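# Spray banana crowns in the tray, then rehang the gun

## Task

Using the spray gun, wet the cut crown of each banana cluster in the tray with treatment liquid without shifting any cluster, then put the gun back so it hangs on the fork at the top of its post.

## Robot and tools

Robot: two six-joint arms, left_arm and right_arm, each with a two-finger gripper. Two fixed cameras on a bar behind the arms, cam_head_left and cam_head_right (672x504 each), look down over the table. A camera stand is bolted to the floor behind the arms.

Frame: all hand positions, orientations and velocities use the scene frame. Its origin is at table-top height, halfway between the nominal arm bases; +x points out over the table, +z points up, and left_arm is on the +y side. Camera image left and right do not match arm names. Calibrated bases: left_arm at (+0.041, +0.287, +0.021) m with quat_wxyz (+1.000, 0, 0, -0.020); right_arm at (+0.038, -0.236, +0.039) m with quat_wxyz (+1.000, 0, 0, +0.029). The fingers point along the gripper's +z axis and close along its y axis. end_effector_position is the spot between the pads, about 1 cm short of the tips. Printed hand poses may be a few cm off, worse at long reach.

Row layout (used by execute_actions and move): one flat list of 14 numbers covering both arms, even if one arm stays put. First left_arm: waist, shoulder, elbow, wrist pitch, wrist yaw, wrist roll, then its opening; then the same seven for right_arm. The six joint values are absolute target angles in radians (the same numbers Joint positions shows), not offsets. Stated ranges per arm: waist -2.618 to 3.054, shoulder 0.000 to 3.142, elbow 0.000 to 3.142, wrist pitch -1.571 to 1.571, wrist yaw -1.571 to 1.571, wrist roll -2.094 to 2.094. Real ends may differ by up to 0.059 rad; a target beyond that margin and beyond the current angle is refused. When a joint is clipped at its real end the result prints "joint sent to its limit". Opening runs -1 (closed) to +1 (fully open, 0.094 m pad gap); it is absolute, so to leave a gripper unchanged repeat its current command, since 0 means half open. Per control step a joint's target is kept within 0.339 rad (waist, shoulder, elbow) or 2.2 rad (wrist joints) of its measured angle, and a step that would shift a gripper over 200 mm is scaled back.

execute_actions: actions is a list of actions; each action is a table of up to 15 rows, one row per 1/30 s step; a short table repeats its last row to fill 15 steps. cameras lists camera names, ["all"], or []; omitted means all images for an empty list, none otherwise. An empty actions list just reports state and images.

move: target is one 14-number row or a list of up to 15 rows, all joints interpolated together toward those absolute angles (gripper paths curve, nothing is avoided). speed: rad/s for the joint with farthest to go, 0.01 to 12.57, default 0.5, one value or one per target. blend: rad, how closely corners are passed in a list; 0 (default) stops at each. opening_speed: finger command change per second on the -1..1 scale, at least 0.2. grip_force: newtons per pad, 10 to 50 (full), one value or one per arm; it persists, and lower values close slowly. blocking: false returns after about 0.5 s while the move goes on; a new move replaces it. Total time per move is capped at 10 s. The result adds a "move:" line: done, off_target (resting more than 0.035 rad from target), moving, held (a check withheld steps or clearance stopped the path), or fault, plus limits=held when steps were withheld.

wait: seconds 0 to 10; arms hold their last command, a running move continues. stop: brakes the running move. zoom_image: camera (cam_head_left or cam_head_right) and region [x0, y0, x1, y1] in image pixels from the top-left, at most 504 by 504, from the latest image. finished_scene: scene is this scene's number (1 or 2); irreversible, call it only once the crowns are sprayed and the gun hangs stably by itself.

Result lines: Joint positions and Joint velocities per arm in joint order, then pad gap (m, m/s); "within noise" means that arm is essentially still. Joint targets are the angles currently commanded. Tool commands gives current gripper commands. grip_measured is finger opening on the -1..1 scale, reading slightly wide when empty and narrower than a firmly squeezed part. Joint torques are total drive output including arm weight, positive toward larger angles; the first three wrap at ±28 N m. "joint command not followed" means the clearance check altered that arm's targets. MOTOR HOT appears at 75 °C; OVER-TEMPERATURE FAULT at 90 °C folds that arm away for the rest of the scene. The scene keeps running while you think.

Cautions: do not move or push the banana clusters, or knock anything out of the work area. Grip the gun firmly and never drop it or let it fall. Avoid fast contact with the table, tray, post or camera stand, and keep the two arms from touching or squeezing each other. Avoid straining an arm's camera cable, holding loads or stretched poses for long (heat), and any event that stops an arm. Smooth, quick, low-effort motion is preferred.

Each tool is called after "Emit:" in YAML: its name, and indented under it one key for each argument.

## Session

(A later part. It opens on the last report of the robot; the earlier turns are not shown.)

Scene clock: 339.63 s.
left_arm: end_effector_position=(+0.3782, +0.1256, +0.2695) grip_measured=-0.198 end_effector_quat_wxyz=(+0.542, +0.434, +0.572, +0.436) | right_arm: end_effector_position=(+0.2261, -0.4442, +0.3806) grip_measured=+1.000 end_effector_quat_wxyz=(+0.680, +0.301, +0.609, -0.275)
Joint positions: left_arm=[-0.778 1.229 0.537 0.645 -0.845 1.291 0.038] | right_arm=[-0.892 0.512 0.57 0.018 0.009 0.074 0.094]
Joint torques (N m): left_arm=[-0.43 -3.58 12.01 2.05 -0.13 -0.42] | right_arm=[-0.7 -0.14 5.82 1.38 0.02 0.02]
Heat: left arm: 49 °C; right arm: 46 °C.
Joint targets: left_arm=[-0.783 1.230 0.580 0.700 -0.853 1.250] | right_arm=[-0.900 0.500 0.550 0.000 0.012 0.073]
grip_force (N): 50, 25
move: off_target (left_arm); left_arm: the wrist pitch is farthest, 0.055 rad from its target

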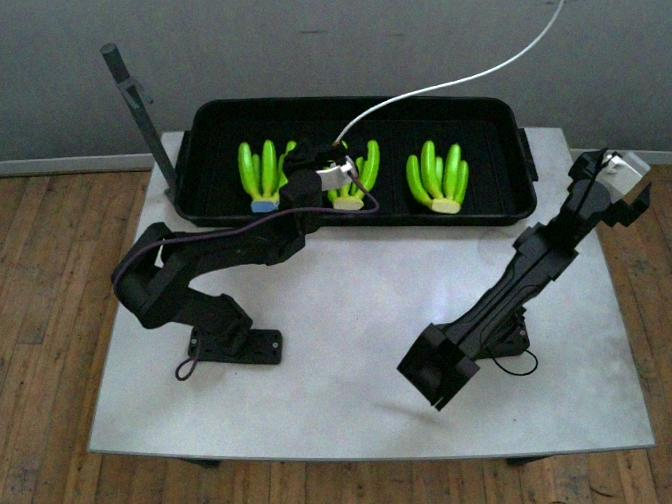

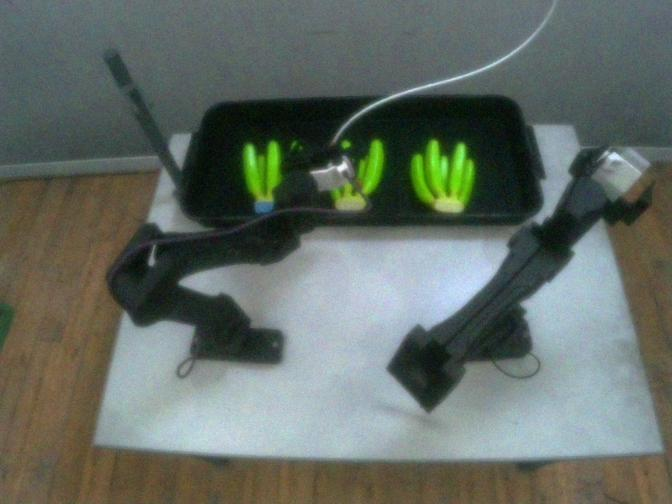

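Emit:
move:
  target:
    - [-0.783,1.23,0.58,0.75,-0.853,1.25,-0.3,-0.9,0.5,0.55,0.0,0.012,0.073,1]
    - [-0.783,1.23,0.58,0.75,-0.853,2.07,-0.3,-0.9,0.5,0.55,0.0,0.012,0.073,1]
    - [-0.783,1.23,0.58,0.79,-0.853,2.07,-0.3,-0.9,0.5,0.55,0.0,0.012,0.073,1]
    - [-0.783,1.23,0.58,0.79,-0.853,1.25,-0.3,-0.9,0.5,0.55,0.0,0.012,0.073,1]
  speed: 0.25
  blend: [0.01,0.02,0.01,0]
  cameras: ["all"]

Emit:
zoom_image:
  camera: "cam_head_left"
  region: [220, 110, 400, 230]

Scene clock: 365.97 s.
left_arm: end_effector_position=(+0.3783, +0.1259, +0.2862) grip_measured=-0.198 end_effector_quat_wxyz=(+0.572, +0.403, +0.569, +0.431) | right_arm: end_effector_position=(+0.2261, -0.4442, +0.3806) grip_measured=+1.000 end_effector_quat_wxyz=(+0.680, +0.301, +0.609, -0.275)
Joint positions: left_arm=[-0.778 1.229 0.537 0.732 -0.847 1.292 0.038] | right_arm=[-0.892 0.512 0.57 0.018 0.009 0.074 0.094]
Joint torques (N m): left_arm=[-0.4 -3.51 11.92 2.03 -0.08 -0.4] | right_arm=[-0.7 -0.12 6.01 1.44 0.06 0.02]
Heat: left arm: 47 °C; right arm: 46 °C.
Joint targets: left_arm=[-0.783 1.230 0.580 0.790 -0.853 1.250] | right_arm=[-0.900 0.500 0.550 0.000 0.012 0.073]
grip_force (N): 50, 25
move: off_target (left_arm); left_arm: the wrist pitch is farthest, 0.058 rad from its target

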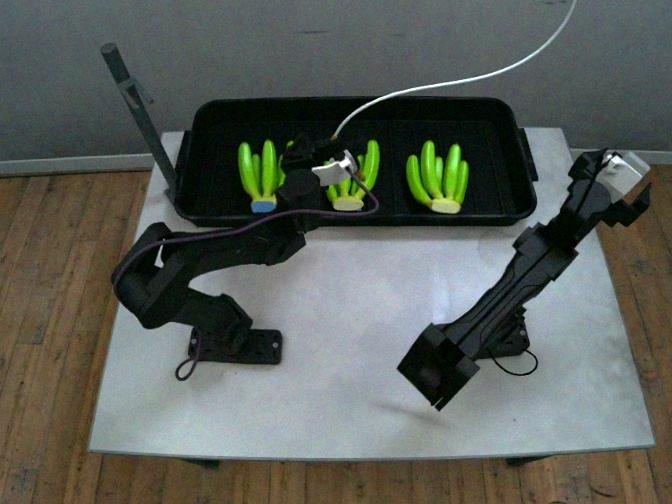

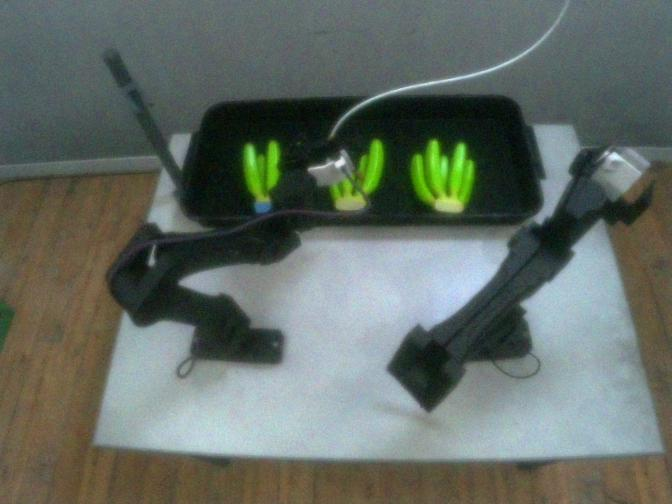

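Scaled by 2.800 from the camera's 672x504 image, which has a finer 960x720 frame.

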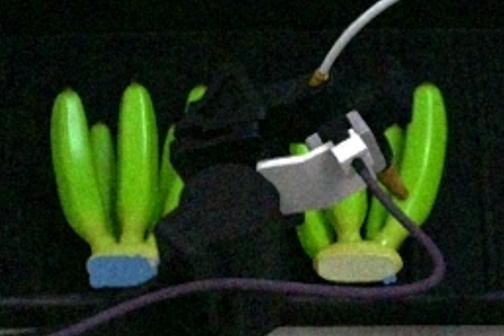

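Emit:
move:
  target:
    - [-0.783,1.23,0.58,0.84,-0.853,1.25,-0.3,-0.9,0.5,0.55,0.0,0.012,0.073,1]
    - [-0.783,1.23,0.58,0.84,-0.853,2.0,-0.3,-0.9,0.5,0.55,0.0,0.012,0.073,1]
  speed: 0.25
  blend: [0.01,0]
  cameras: ["all"]

Emit:
zoom_image:
  camera: "cam_head_left"
  region: [220, 110, 400, 230]

Scene clock: 382.80 s.
left_arm: end_effector_position=(+0.3779, +0.1265, +0.2953) grip_measured=-0.198 end_effector_quat_wxyz=(+0.398, +0.562, +0.394, +0.609) | right_arm: end_effector_position=(+0.2261, -0.4442, +0.3806) grip_measured=+1.000 end_effector_quat_wxyz=(+0.680, +0.301, +0.609, -0.275)
Joint positions: left_arm=[-0.778 1.229 0.537 0.781 -0.848 2.018 0.038] | right_arm=[-0.892 0.512 0.57 0.018 0.009 0.074 0.094]
Joint torques (N m): left_arm=[-0.51 -3.45 11.97 2.05 -0.02 -0.23] | right_arm=[-0.59 -0.16 5.81 1.42 0.02 -0.01]
Heat: left arm: 47 °C; right arm: 45 °C.
Joint targets: left_arm=[-0.783 1.230 0.580 0.840 -0.853 2.000] | right_arm=[-0.900 0.500 0.550 0.000 0.012 0.073]
grip_force (N): 50, 25
move: off_target (left_arm); left_arm: the wrist pitch is farthest, 0.059 rad from its target

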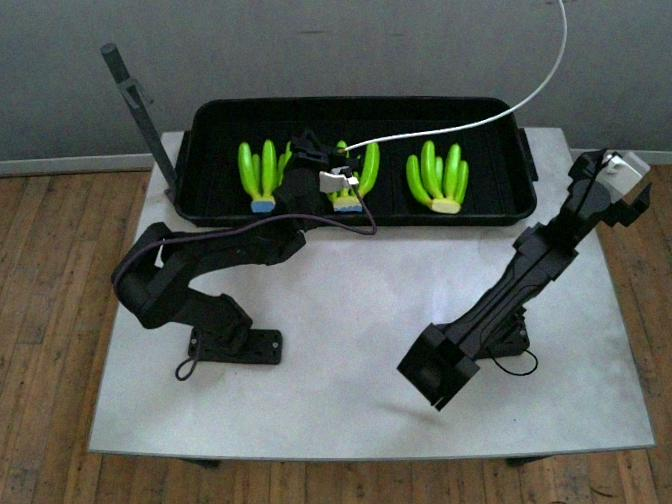

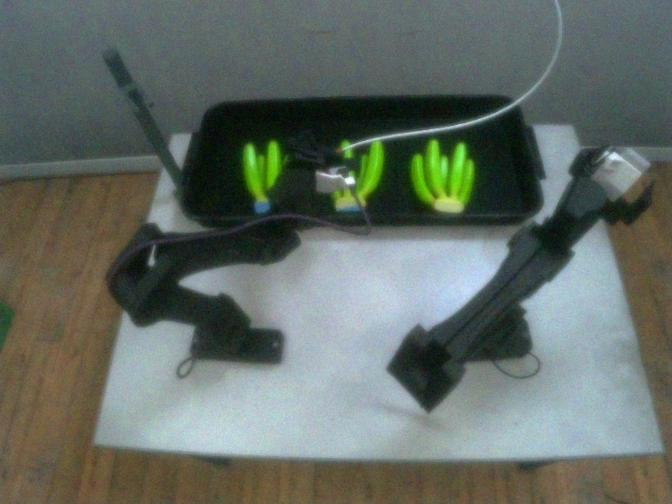

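Scaled by 2.800 from the camera's 672x504 image, which has a finer 960x720 frame.

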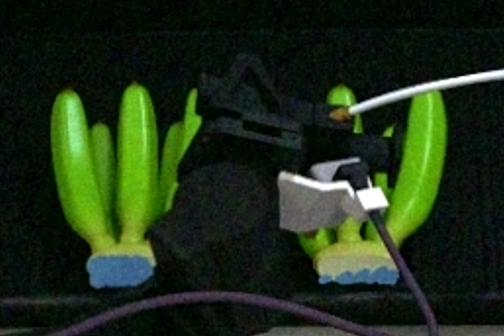

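Emit:
move:
  target:
    - [-0.783,1.23,0.58,0.885,-0.853,2.0,-0.3,-0.9,0.5,0.55,0.0,0.012,0.073,1]
    - [-0.783,1.23,0.58,0.885,-0.853,1.25,-0.3,-0.9,0.5,0.55,0.0,0.012,0.073,1]
    - [-0.783,1.23,0.58,0.93,-0.853,1.25,-0.3,-0.9,0.5,0.55,0.0,0.012,0.073,1]
    - [-0.783,1.23,0.58,0.93,-0.853,2.0,-0.3,-0.9,0.5,0.55,0.0,0.012,0.073,1]
  speed: 0.25
  blend: [0.01,0.02,0.01,0]
  cameras: ["all"]

Emit:
zoom_image:
  camera: "cam_head_left"
  region: [240, 130, 380, 230]

Scene clock: 397.73 s.
left_arm: end_effector_position=(+0.3764, +0.1285, +0.3118) grip_measured=-0.198 end_effector_quat_wxyz=(+0.426, +0.530, +0.401, +0.613) | right_arm: end_effector_position=(+0.2261, -0.4442, +0.3806) grip_measured=+1.000 end_effector_quat_wxyz=(+0.680, +0.301, +0.609, -0.275)
Joint positions: left_arm=[-0.778 1.229 0.537 0.869 -0.85 2.02 0.038] | right_arm=[-0.892 0.512 0.57 0.018 0.009 0.074 0.094]
Joint torques (N m): left_arm=[-0.53 -3.43 11.95 2.03 0.04 -0.23] | right_arm=[-0.64 -0.13 5.83 1.45 0 -0.03]
Heat: left arm: 47 °C; right arm: 45 °C.
Joint targets: left_arm=[-0.783 1.230 0.580 0.930 -0.853 2.000] | right_arm=[-0.900 0.500 0.550 0.000 0.012 0.073]
grip_force (N): 50, 25
move: off_target (left_arm); left_arm: the wrist pitch is farthest, 0.061 rad from its target

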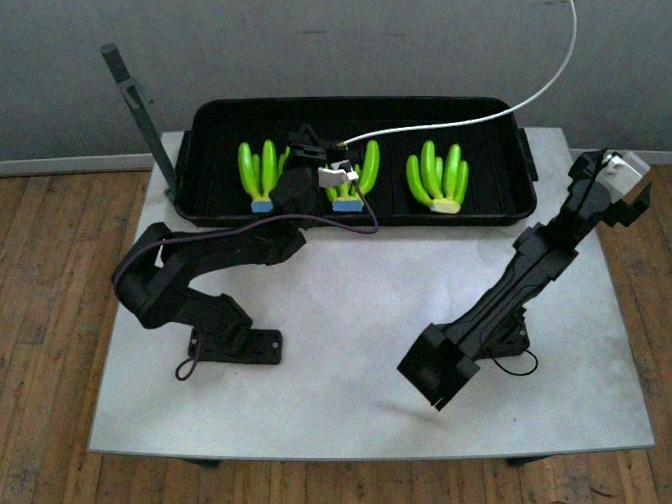

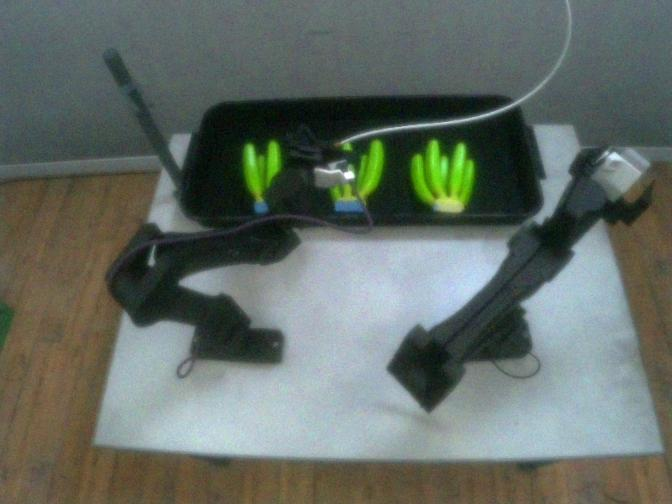

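Scaled by 3.600 from the camera's 672x504 image, which has a finer 960x720 frame.

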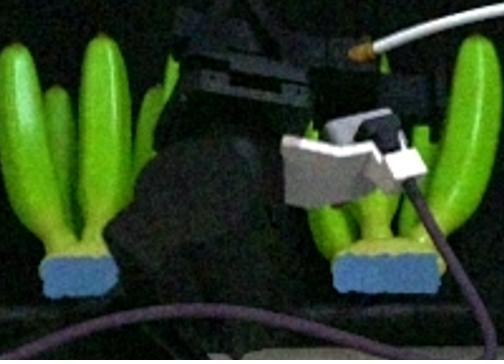

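Emit:
move:
  target:
    - [-1.174,2.016,1.415,0.77,-1.244,2.05,-0.3,-0.9,0.5,0.55,0.0,0.012,0.073,1]
    - [-1.174,2.016,1.415,0.77,-1.244,1.25,-0.3,-0.9,0.5,0.55,0.0,0.012,0.073,1]
    - [-1.174,2.016,1.415,0.82,-1.244,1.25,-0.3,-0.9,0.5,0.55,0.0,0.012,0.073,1]
    - [-1.174,2.016,1.415,0.82,-1.244,2.05,-0.3,-0.9,0.5,0.55,0.0,0.012,0.073,1]
  speed: [0.4,0.25,0.25,0.25]
  blend: [0.02,0.02,0.01,0]
  cameras: ["all"]

Emit:
zoom_image:
  camera: "cam_head_left"
  region: [230, 120, 490, 230]

Scene clock: 418.80 s.
left_arm: end_effector_position=(+0.3740, -0.1146, +0.2993) grip_measured=-0.198 end_effector_quat_wxyz=(+0.401, +0.565, +0.399, +0.601) | right_arm: end_effector_position=(+0.2261, -0.4442, +0.3806) grip_measured=+1.000 end_effector_quat_wxyz=(+0.680, +0.301, +0.609, -0.275)
Joint positions: left_arm=[-1.174 2.007 1.371 0.771 -1.237 2.066 0.038] | right_arm=[-0.892 0.512 0.57 0.018 0.009 0.074 0.094]
Joint torques (N m): left_arm=[-0.03 -9.68 11.93 1.75 -0.01 -0.19] | right_arm=[-0.68 -0.18 6.01 1.43 0.02 0]
Heat: left arm: 46 °C; right arm: 45 °C.
Joint targets: left_arm=[-1.174 2.016 1.415 0.820 -1.244 2.050] | right_arm=[-0.900 0.500 0.550 0.000 0.012 0.073]
grip_force (N): 50, 25
move: off_target (left_arm); left_arm: the wrist pitch is farthest, 0.049 rad from its target

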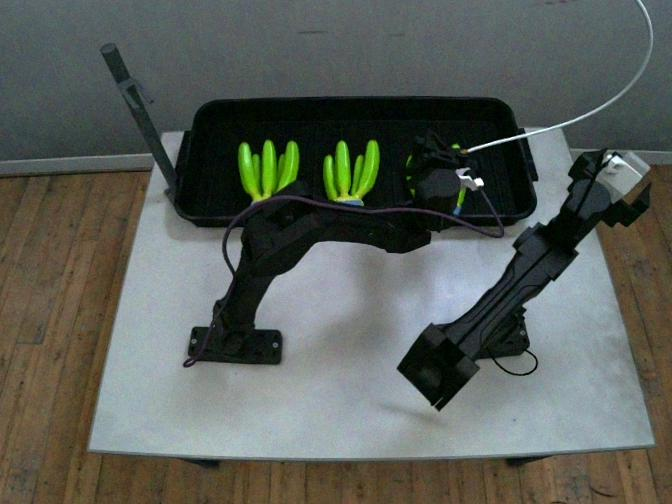

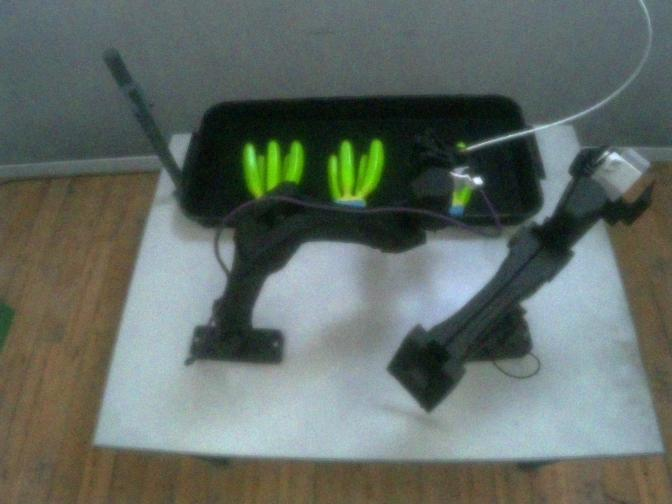

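Scaled by 1.938 from the camera's 672x504 image, which has a finer 960x720 frame.

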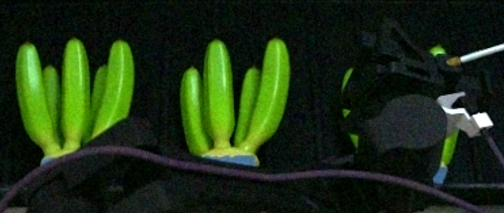

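Emit:
move:
  target:
    - [-1.174,2.016,1.415,0.86,-1.244,2.05,-0.3,-0.9,0.5,0.55,0.0,0.012,0.073,1]
    - [-1.174,2.016,1.415,0.86,-1.244,1.2,-0.3,-0.9,0.5,0.55,0.0,0.012,0.073,1]
    - [-1.174,2.016,1.415,0.725,-1.244,1.2,-0.3,-0.9,0.5,0.55,0.0,0.012,0.073,1]
    - [-1.174,2.016,1.415,0.725,-1.244,2.07,-0.3,-0.9,0.5,0.55,0.0,0.012,0.073,1]
    - [-0.5,1.2,0.6,0.6,-0.6,1.79,-0.3,-0.9,0.5,0.55,0.0,0.012,0.073,1]
  speed: [0.3,0.3,0.3,0.3,0.6]
  blend: [0.01,0.02,0.01,0.02,0]
  cameras: ["all"]

Emit:
zoom_image:
  camera: "cam_head_left"
  region: [330, 120, 490, 230]

Scene clock: 436.80 s.
left_arm: end_effector_position=(+0.4229, +0.1798, +0.2803) grip_measured=-0.198 end_effector_quat_wxyz=(+0.390, +0.564, +0.456, +0.567) | right_arm: end_effector_position=(+0.2261, -0.4442, +0.3806) grip_measured=+1.000 end_effector_quat_wxyz=(+0.680, +0.301, +0.609, -0.275)
Joint positions: left_arm=[-0.504 1.23 0.606 0.56 -0.62 1.822 0.038] | right_arm=[-0.892 0.512 0.57 0.018 0.009 0.074 0.094]
Joint torques (N m): left_arm=[0.43 -6.46 7.46 1.99 0.16 -0.28] | right_arm=[-0.72 -0.31 6.05 1.45 -0.01 0]
Motor temperatures (°C): left_arm=[27 36 35 46 26 26 29] | right_arm=[27 27 40 45 29 24 29]
Heat: left arm: 46 °C; right arm: 45 °C.
Joint targets: left_arm=[-0.500 1.200 0.600 0.600 -0.600 1.790] | right_arm=[-0.900 0.500 0.550 0.000 0.012 0.073]
grip_force (N): 50, 25
move: off_target (left_arm); left_arm: the wrist pitch is farthest, 0.040 rad from its target

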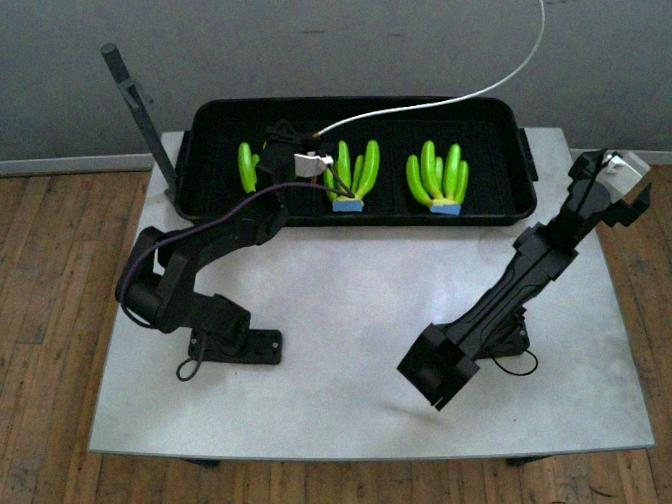

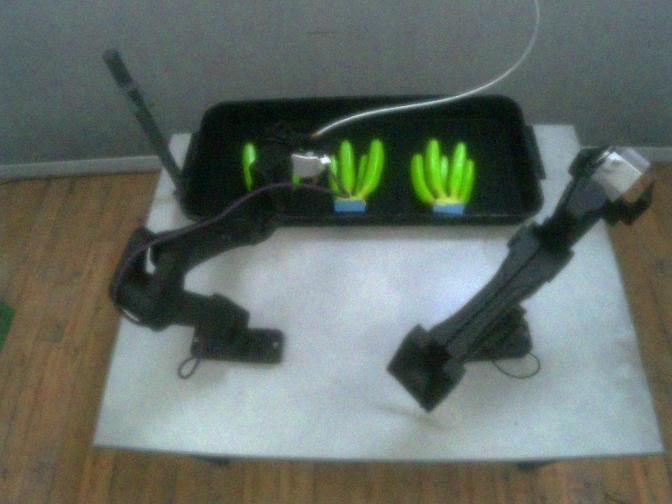

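Scaled by 3.150 from the camera's 672x504 image, which has a finer 960x720 frame.

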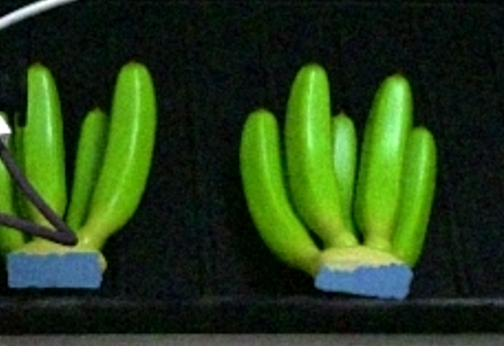

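Emit:
move:
  target:
    - [-1.174,2.016,1.415,0.90,-1.244,2.05,-0.3,-0.9,0.5,0.55,0.0,0.012,0.073,1]
    - [-1.174,2.016,1.415,0.90,-1.244,1.2,-0.3,-0.9,0.5,0.55,0.0,0.012,0.073,1]
    - [-1.174,2.016,1.415,0.94,-1.244,1.2,-0.3,-0.9,0.5,0.55,0.0,0.012,0.073,1]
    - [-1.174,2.016,1.415,0.94,-1.244,2.07,-0.3,-0.9,0.5,0.55,0.0,0.012,0.073,1]
    - [-1.0,1.5,0.9,0.7,-1.0,1.79,-0.3,-0.9,0.5,0.55,0.0,0.012,0.073,1]
  speed: [0.6,0.3,0.3,0.3,0.6]
  blend: [0.01,0.02,0.01,0.02,0]
  cameras: ["all"]

Emit:
zoom_image:
  camera: "cam_head_left"
  region: [220, 120, 490, 230]

Emit:
zoom_image:
  camera: "cam_head_left"
  region: [230, 170, 310, 230]

Emit:
zoom_image:
  camera: "cam_head_left"
  region: [410, 170, 490, 230]

Scene clock: 468.67 s.
left_arm: end_effector_position=(+0.3806, +0.0112, +0.3134) grip_measured=-0.198 end_effector_quat_wxyz=(+0.451, +0.553, +0.430, +0.552) | right_arm: end_effector_position=(+0.2261, -0.4442, +0.3806) grip_measured=+1.000 end_effector_quat_wxyz=(+0.680, +0.301, +0.609, -0.275)
Joint positions: left_arm=[-1.003 1.537 0.907 0.662 -1.018 1.823 0.038] | right_arm=[-0.892 0.512 0.57 0.018 0.009 0.074 0.094]
Joint torques (N m): left_arm=[0.29 -9.42 7.16 1.81 0.22 -0.31] | right_arm=[-0.62 -0.08 5.98 1.48 -0.01 0.03]
Heat: left arm: 47 °C; right arm: 45 °C.
Joint targets: left_arm=[-1.000 1.500 0.900 0.700 -1.000 1.790] | right_arm=[-0.900 0.500 0.550 0.000 0.012 0.073]
grip_force (N): 50, 25
move: off_target (left_arm); left_arm: the wrist pitch is farthest, 0.038 rad from its target

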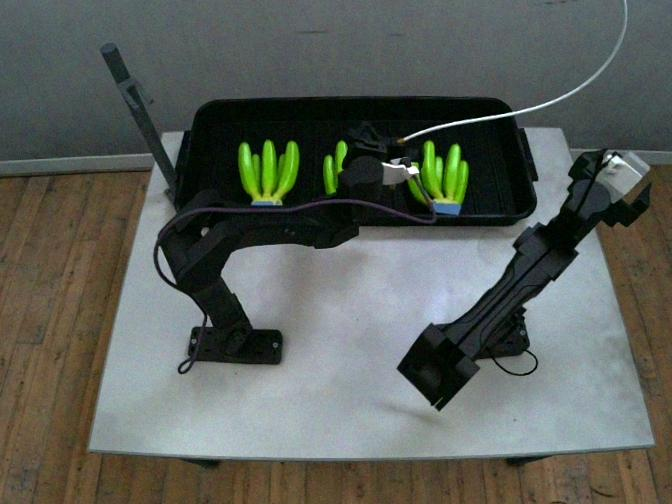

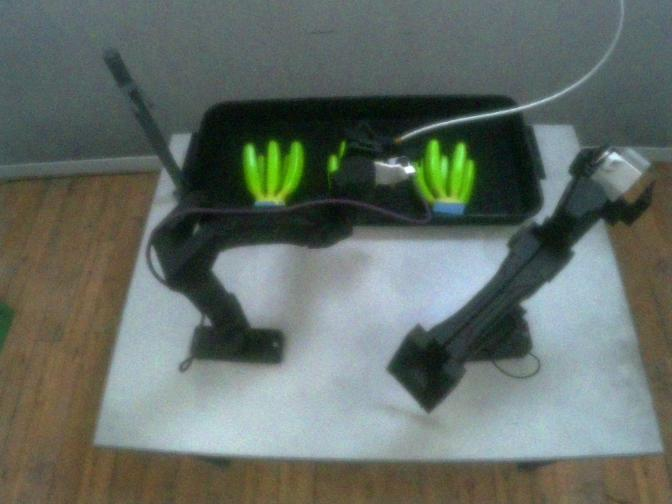

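Scaled by 1.867 from the camera's 672x504 image, which has a finer 960x720 frame.

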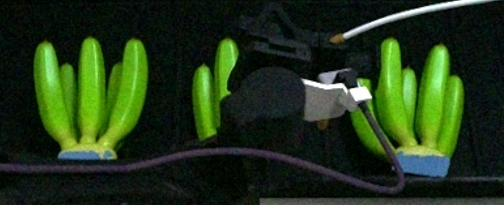

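Scaled by 6.300 from the camera's 672x504 image, which has a finer 960x720 frame.

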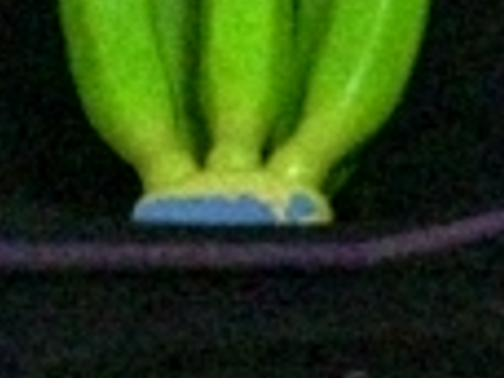

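Scaled by 6.300 from the camera's 672x504 image, which has a finer 960x720 frame.

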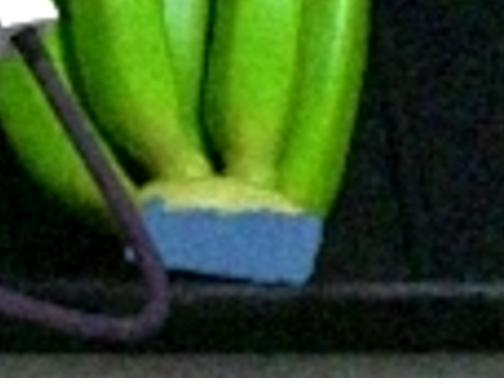

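Emit:
move:
  target:
    - [0.17,0.813,0.369,0.53,0.139,1.65,-0.3,-0.9,0.5,0.55,0.0,0.012,0.073,1]
    - [0.17,0.813,0.369,0.53,0.139,1.2,-0.3,-0.9,0.5,0.55,0.0,0.012,0.073,1]
    - [0.17,0.813,0.369,0.58,0.139,1.2,-0.3,-0.9,0.5,0.55,0.0,0.012,0.073,1]
    - [0.17,0.813,0.369,0.58,0.139,1.8,-0.3,-0.9,0.5,0.55,0.0,0.012,0.073,1]
  speed: [0.6,0.25,0.25,0.25]
  blend: [0.02,0.02,0.01,0]
  cameras: ["all"]

Emit:
zoom_image:
  camera: "cam_head_left"
  region: [220, 150, 320, 230]

Scene clock: 485.40 s.
left_arm: end_effector_position=(+0.3788, +0.3089, +0.2979) grip_measured=-0.198 end_effector_quat_wxyz=(+0.444, +0.540, +0.419, +0.580) | right_arm: end_effector_position=(+0.2261, -0.4442, +0.3806) grip_measured=+1.000 end_effector_quat_wxyz=(+0.680, +0.301, +0.609, -0.275)
Joint positions: left_arm=[0.163 0.835 0.376 0.527 0.117 1.821 0.038] | right_arm=[-0.892 0.512 0.57 0.018 0.009 0.074 0.094]
Joint torques (N m): left_arm=[0.65 -2.95 7.83 2.19 0.28 -0.18] | right_arm=[-0.51 0.02 5.91 1.42 0.02 0.04]
Heat: left arm: 46 °C; right arm: 45 °C.
Joint targets: left_arm=[0.170 0.813 0.369 0.580 0.139 1.800] | right_arm=[-0.900 0.500 0.550 0.000 0.012 0.073]
grip_force (N): 50, 25
move: off_target (left_arm); left_arm: the wrist pitch is farthest, 0.053 rad from its target

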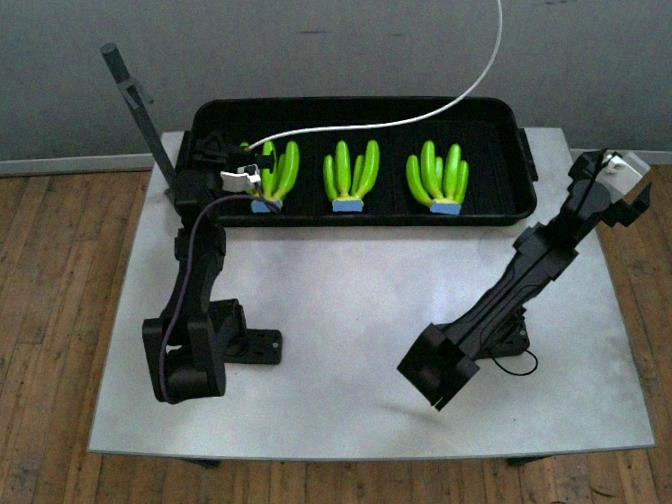

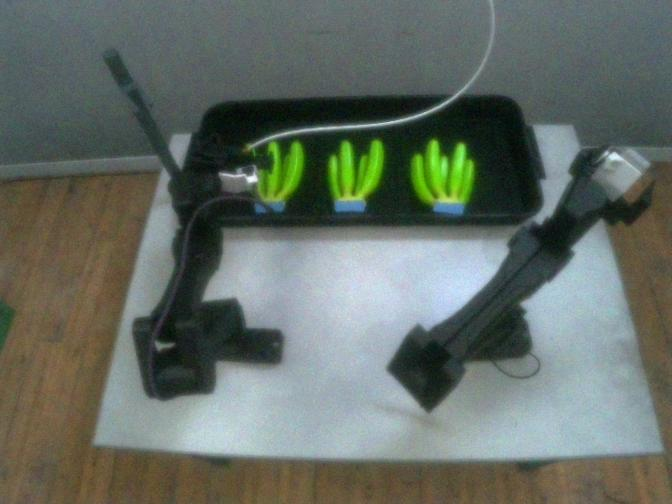

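Scaled by 5.040 from the camera's 672x504 image, which has a finer 960x720 frame.

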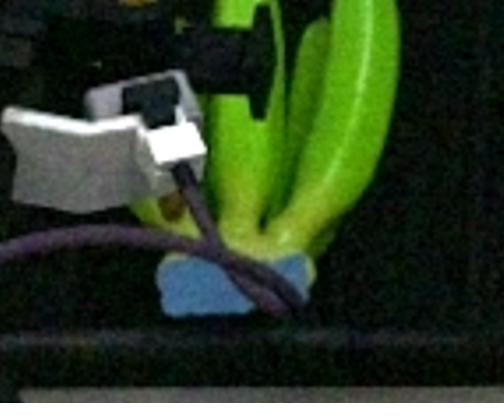

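Emit:
move:
  target: [0.405,0.754,0.456,0.318,-0.155,0.22,-0.1,-0.9,0.5,0.55,0.0,0.012,0.073,1]
  speed: 0.8
  opening_speed: 0.5
  grip_force: 25
  cameras: ["all"]

Emit:
zoom_image:
  camera: "cam_head_left"
  region: [80, 40, 220, 180]

Emit:
zoom_image:
  camera: "cam_head_left"
  region: [230, 150, 330, 230]

Scene clock: 496.67 s.
left_arm: end_effector_position=(+0.3402, +0.4276, +0.2696) grip_measured=-0.094 end_effector_quat_wxyz=(+0.626, -0.092, +0.734, +0.248) | right_arm: end_effector_position=(+0.2261, -0.4442, +0.3806) grip_measured=+1.000 end_effector_quat_wxyz=(+0.680, +0.301, +0.609, -0.275)
Joint positions: left_arm=[0.398 0.777 0.411 0.27 -0.143 0.238 0.043] | right_arm=[-0.892 0.512 0.57 0.018 0.009 0.074 0.094]
Joint torques (N m): left_arm=[0.75 -2.59 13.04 2.19 -0.15 -0.14] | right_arm=[-0.69 -0.28 5.86 1.46 -0.01 -0.03]
Heat: left arm: 47 °C; right arm: 45 °C.
Joint targets: left_arm=[0.405 0.754 0.456 0.318 -0.155 0.220] | right_arm=[-0.900 0.500 0.550 0.000 0.012 0.073]
grip_force (N): 25, 25
move: off_target (left_arm); left_arm: the wrist pitch is farthest, 0.048 rad from its target

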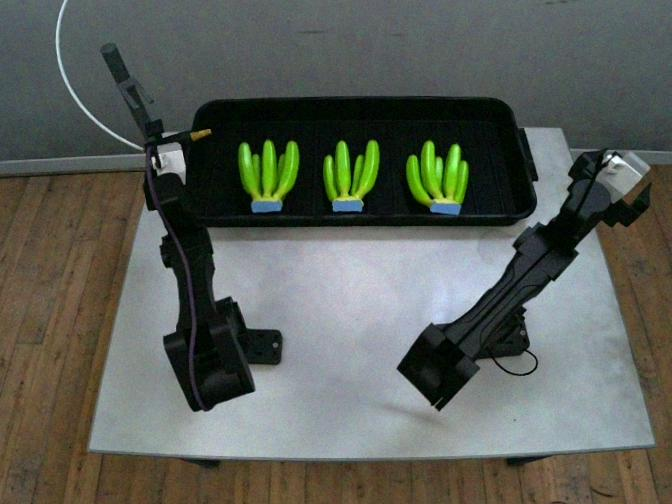

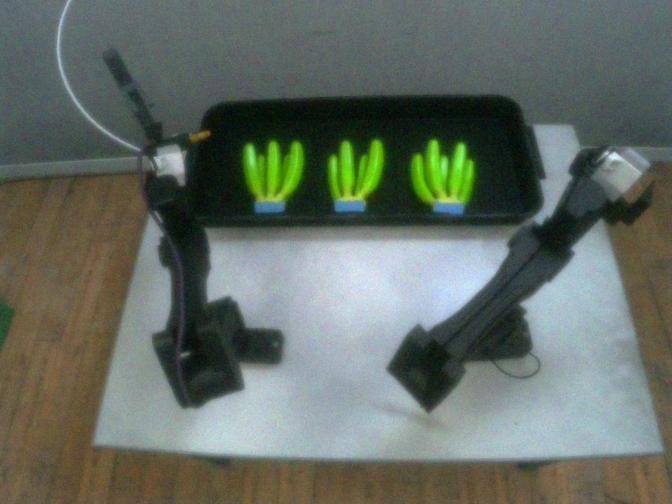

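Scaled by 3.600 from the camera's 672x504 image, which has a finer 960x720 frame.

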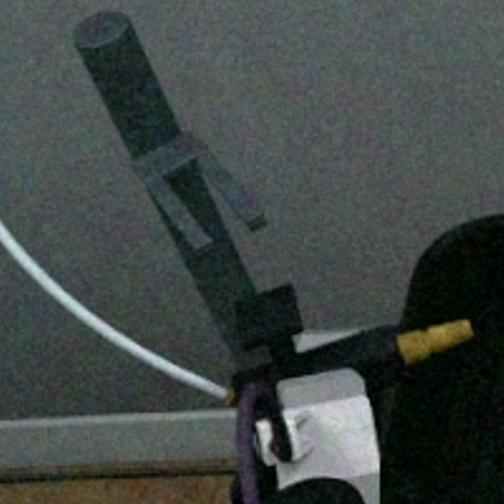

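Scaled by 5.040 from the camera's 672x504 image, which has a finer 960x720 frame.

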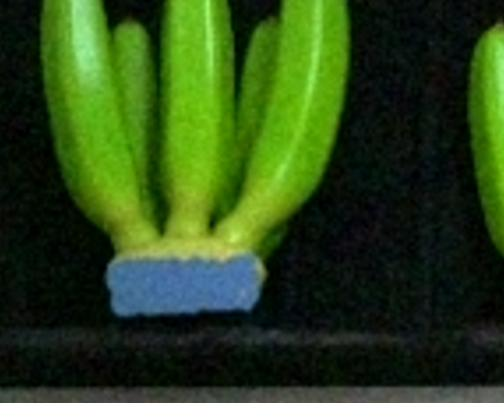

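Emit:
move:
  target:
    - [0.405,0.754,0.55,0.27,-0.155,0.215,-0.1,-0.9,0.5,0.55,0.0,0.012,0.073,1]
    - [0.450,1.02,0.605,0.47,-0.112,0.215,-0.1,-0.9,0.5,0.55,0.0,0.012,0.073,1]
  speed: 0.4
  blend: [0.02,0]
  cameras: ["all"]

Emit:
zoom_image:
  camera: "cam_head_left"
  region: [80, 40, 220, 180]

Emit:
zoom_image:
  camera: "cam_head_right"
  region: [80, 40, 220, 180]

Scene clock: 513.13 s.
left_arm: end_effector_position=(+0.3792, +0.4561, +0.2955) grip_measured=-0.094 end_effector_quat_wxyz=(+0.636, -0.104, +0.720, +0.256) | right_arm: end_effector_position=(+0.2261, -0.4442, +0.3806) grip_measured=+1.000 end_effector_quat_wxyz=(+0.680, +0.301, +0.609, -0.275)
Joint positions: left_arm=[0.442 1.023 0.563 0.4 -0.123 0.232 0.043] | right_arm=[-0.892 0.512 0.57 0.018 0.009 0.074 0.094]
Joint torques (N m): left_arm=[0.84 -2.65 12.56 2.33 0.11 -0.14] | right_arm=[-0.64 -0.17 6.09 1.46 0.01 -0.01]
Heat: left arm: 49 °C; right arm: 45 °C.
Joint targets: left_arm=[0.450 1.020 0.605 0.470 -0.112 0.215] | right_arm=[-0.900 0.500 0.550 0.000 0.012 0.073]
grip_force (N): 25, 25
move: off_target (left_arm); left_arm: the wrist pitch is farthest, 0.070 rad from its target

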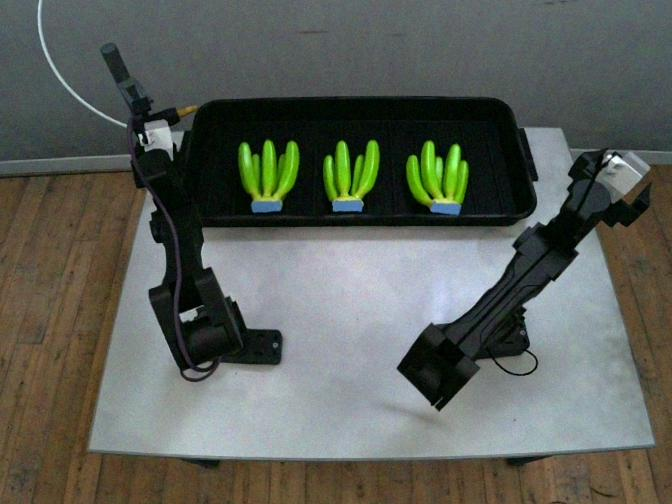

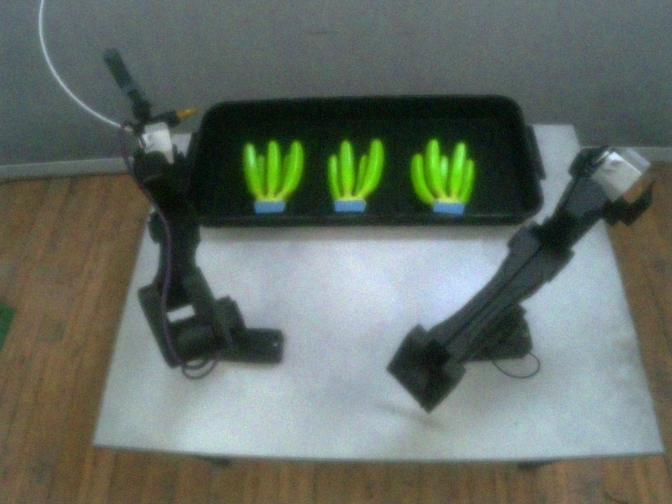

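Scaled by 3.600 from the camera's 672x504 image, which has a finer 960x720 frame.

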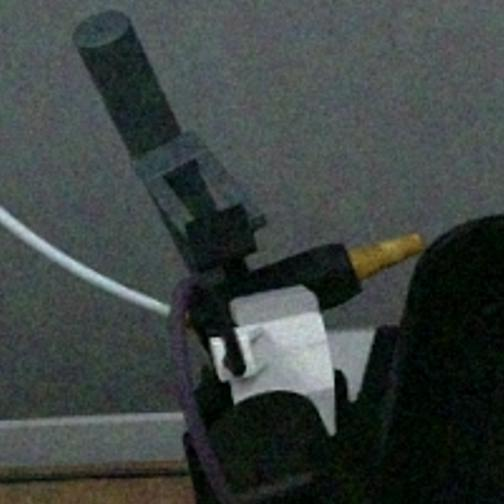

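Scaled by 3.600 from the camera's 672x504 image, which has a finer 960x720 frame.

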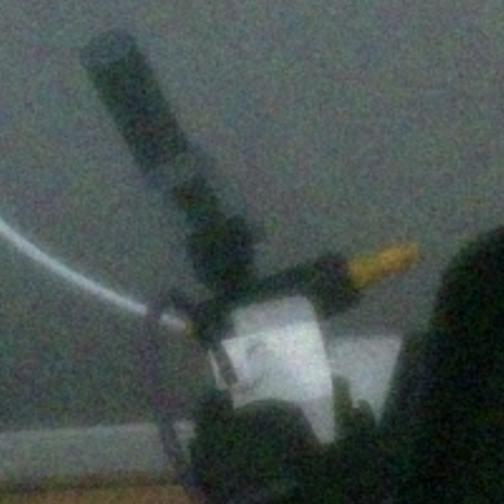

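Emit:
move:
  target:
    - [0.453,1.02,0.605,0.55,-0.112,0.215,-0.1,-0.9,0.5,0.55,0.0,0.012,0.073,1]
    - [0.461,1.215,0.662,0.665,-0.108,0.215,-0.1,-0.9,0.5,0.55,0.0,0.012,0.073,1]
  speed: 0.25
  blend: [0.01,0]
  cameras: ["all"]

Emit:
zoom_image:
  camera: "cam_head_left"
  region: [95, 35, 195, 155]

Emit:
zoom_image:
  camera: "cam_head_right"
  region: [95, 35, 195, 155]

Scene clock: 529.93 s.
left_arm: end_effector_position=(+0.4110, +0.4732, +0.2974) grip_measured=-0.094 end_effector_quat_wxyz=(+0.654, -0.104, +0.702, +0.262) | right_arm: end_effector_position=(+0.2261, -0.4442, +0.3806) grip_measured=+1.000 end_effector_quat_wxyz=(+0.680, +0.301, +0.609, -0.275)
Joint positions: left_arm=[0.454 1.215 0.617 0.59 -0.114 0.232 0.043] | right_arm=[-0.892 0.512 0.57 0.018 0.009 0.074 0.094]
Joint torques (N m): left_arm=[0.72 -3.78 12.63 2.41 0.07 -0.15] | right_arm=[-0.47 -0.28 5.87 1.48 -0.03 0.05]
Motor temperatures (°C): left_arm=[27 31 36 51 26 26 28] | right_arm=[27 27 40 45 29 24 29]
Heat: left arm: 51 °C; right arm: 45 °C.
Joint targets: left_arm=[0.461 1.215 0.662 0.665 -0.108 0.215] | right_arm=[-0.900 0.500 0.550 0.000 0.012 0.073]
grip_force (N): 25, 25
move: off_target (left_arm); left_arm: the wrist pitch is farthest, 0.075 rad from its target

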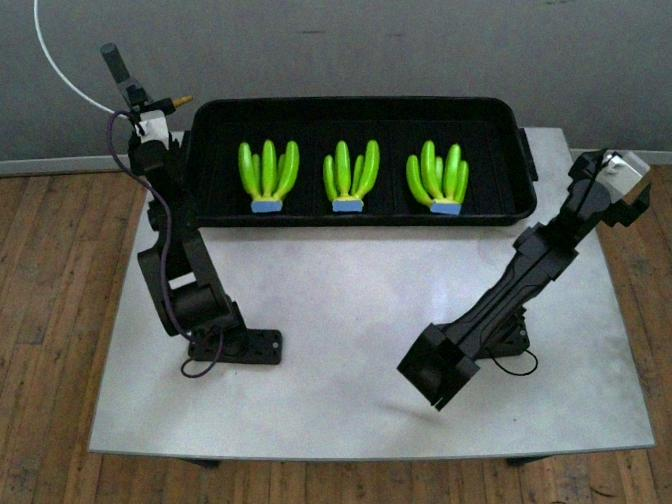

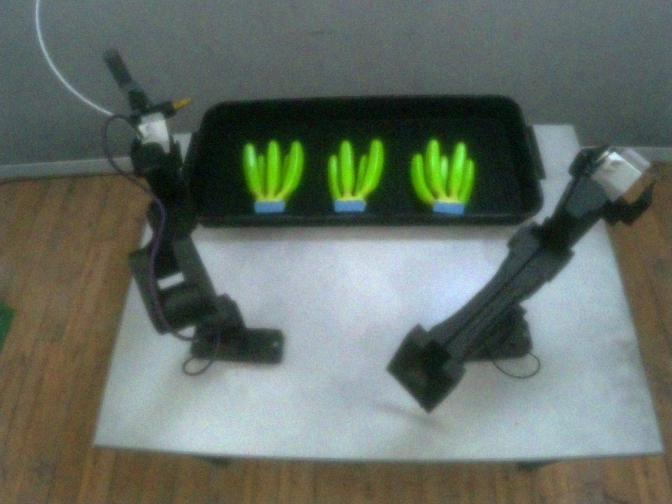

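Scaled by 4.200 from the camera's 672x504 image, which has a finer 960x720 frame.

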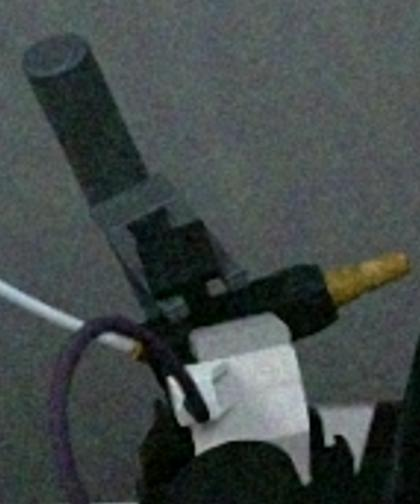

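Scaled by 4.200 from the camera's 672x504 image, which has a finer 960x720 frame.

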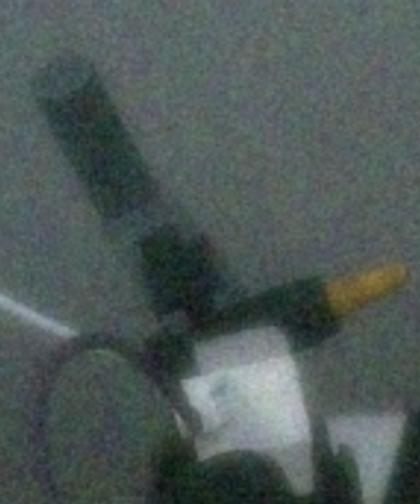

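Emit:
move:
  target: [0.470,1.36,0.717,0.755,-0.106,0.215,-0.1,-0.9,0.5,0.55,0.0,0.012,0.073,1]
  speed: 0.2
  cameras: ["all"]

Emit:
zoom_image:
  camera: "cam_head_left"
  region: [95, 35, 195, 155]

Emit:
zoom_image:
  camera: "cam_head_right"
  region: [95, 35, 195, 155]

Scene clock: 539.27 s.
left_arm: end_effector_position=(+0.4346, +0.4878, +0.2951) grip_measured=-0.094 end_effector_quat_wxyz=(+0.661, -0.107, +0.693, +0.267) | right_arm: end_effector_position=(+0.2261, -0.4442, +0.3806) grip_measured=+1.000 end_effector_quat_wxyz=(+0.680, +0.301, +0.609, -0.275)
Joint positions: left_arm=[0.462 1.355 0.678 0.693 -0.114 0.232 0.043] | right_arm=[-0.892 0.512 0.57 0.018 0.009 0.074 0.094]
Joint torques (N m): left_arm=[0.72 -4.53 11.96 2.29 0.1 -0.16] | right_arm=[-0.64 -0.34 6.09 1.41 -0.04 0.03]
Heat: left arm: 51 °C; right arm: 45 °C.
Joint targets: left_arm=[0.470 1.360 0.717 0.755 -0.106 0.215] | right_arm=[-0.900 0.500 0.550 0.000 0.012 0.073]
grip_force (N): 25, 25
move: off_target (left_arm); left_arm: the wrist pitch is farthest, 0.062 rad from its target

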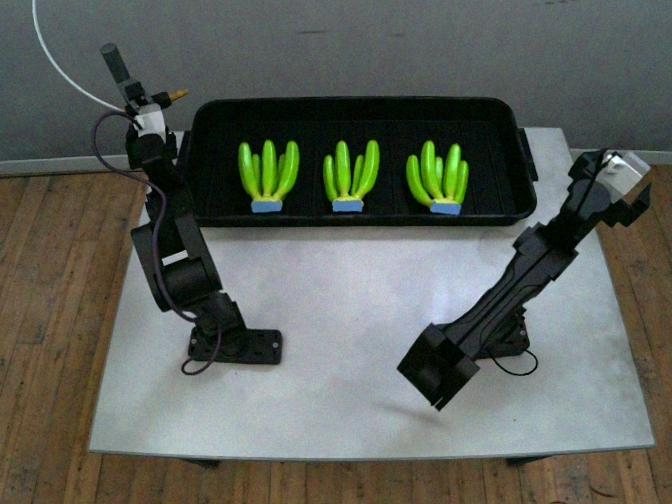

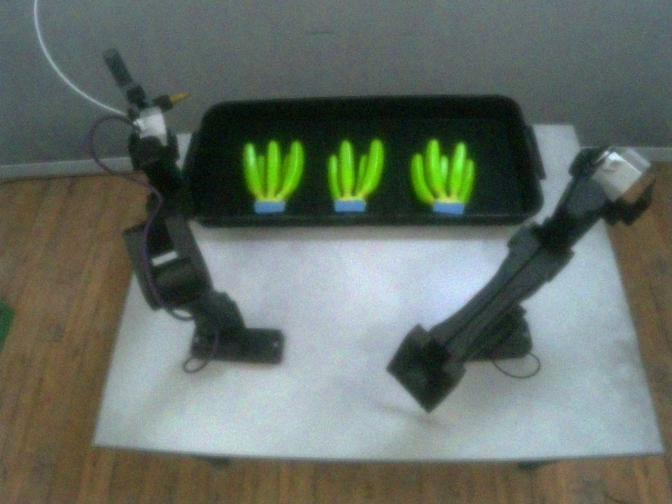

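Scaled by 4.200 from the camera's 672x504 image, which has a finer 960x720 frame.

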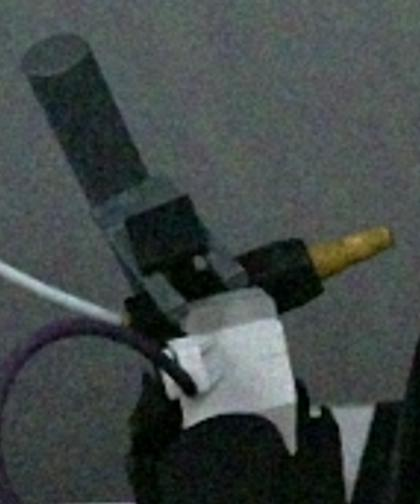

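Scaled by 4.200 from the camera's 672x504 image, which has a finer 960x720 frame.

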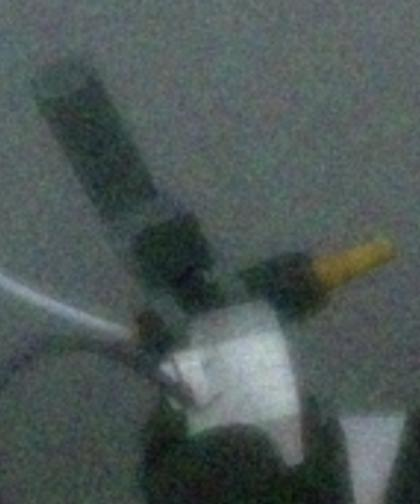

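Emit:
move:
  target:
    - [0.474,1.405,0.735,0.775,-0.1,0.215,-0.1,-0.9,0.5,0.55,0.0,0.012,0.073,1]
    - [0.474,1.41,0.69,0.745,-0.1,0.215,-0.1,-0.9,0.5,0.55,0.0,0.012,0.073,1]
  speed: 0.15
  cameras: ["all"]

Emit:
zoom_image:
  camera: "cam_head_left"
  region: [95, 35, 195, 155]

Scene clock: 547.20 s.
left_arm: end_effector_position=(+0.4418, +0.4919, +0.2951) grip_measured=-0.094 end_effector_quat_wxyz=(+0.666, -0.108, +0.689, +0.266) | right_arm: end_effector_position=(+0.2261, -0.4442, +0.3806) grip_measured=+1.000 end_effector_quat_wxyz=(+0.680, +0.301, +0.609, -0.275)
Joint positions: left_arm=[0.467 1.396 0.697 0.728 -0.108 0.227 0.043] | right_arm=[-0.892 0.512 0.57 0.018 0.009 0.074 0.094]
Joint torques (N m): left_arm=[0.81 -4.11 7.36 1.89 0.09 -0.09] | right_arm=[-0.55 -0.17 5.79 1.46 0.01 0.06]
Heat: left arm: 51 °C; right arm: 45 °C.
Joint targets: left_arm=[0.474 1.410 0.690 0.745 -0.100 0.215] | right_arm=[-0.900 0.500 0.550 0.000 0.012 0.073]
grip_force (N): 25, 25
move: done

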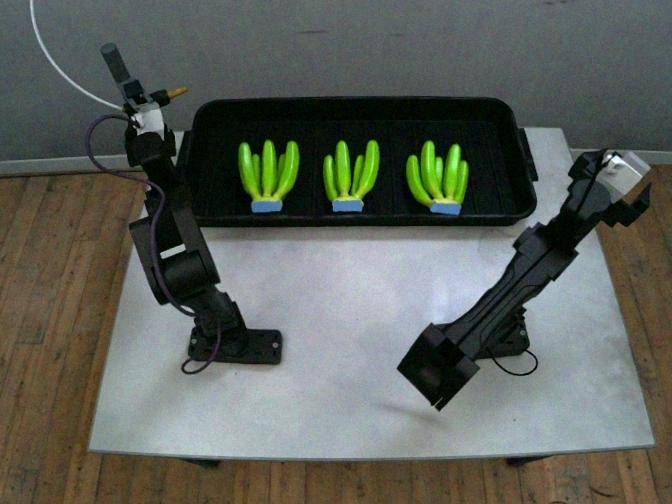

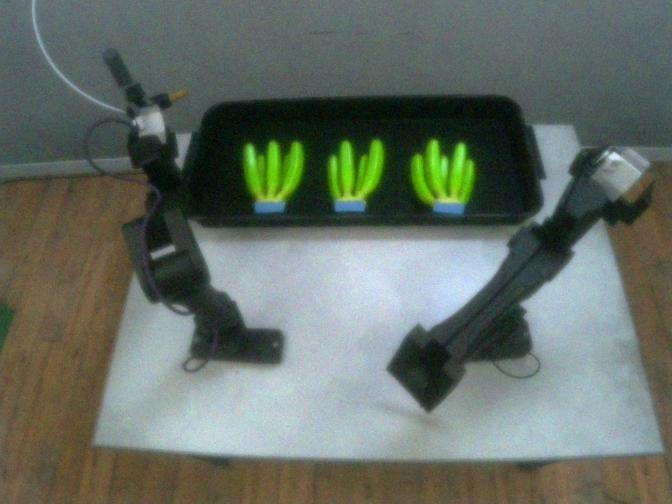

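Scaled by 4.200 from the camera's 672x504 image, which has a finer 960x720 frame.

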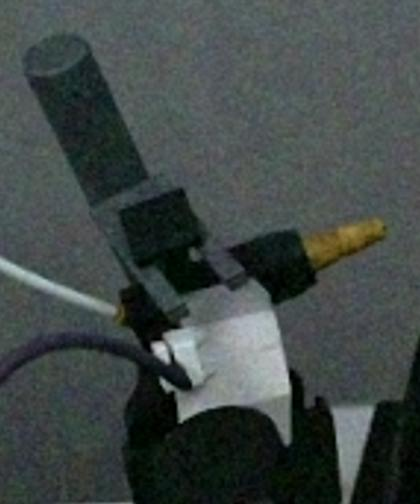

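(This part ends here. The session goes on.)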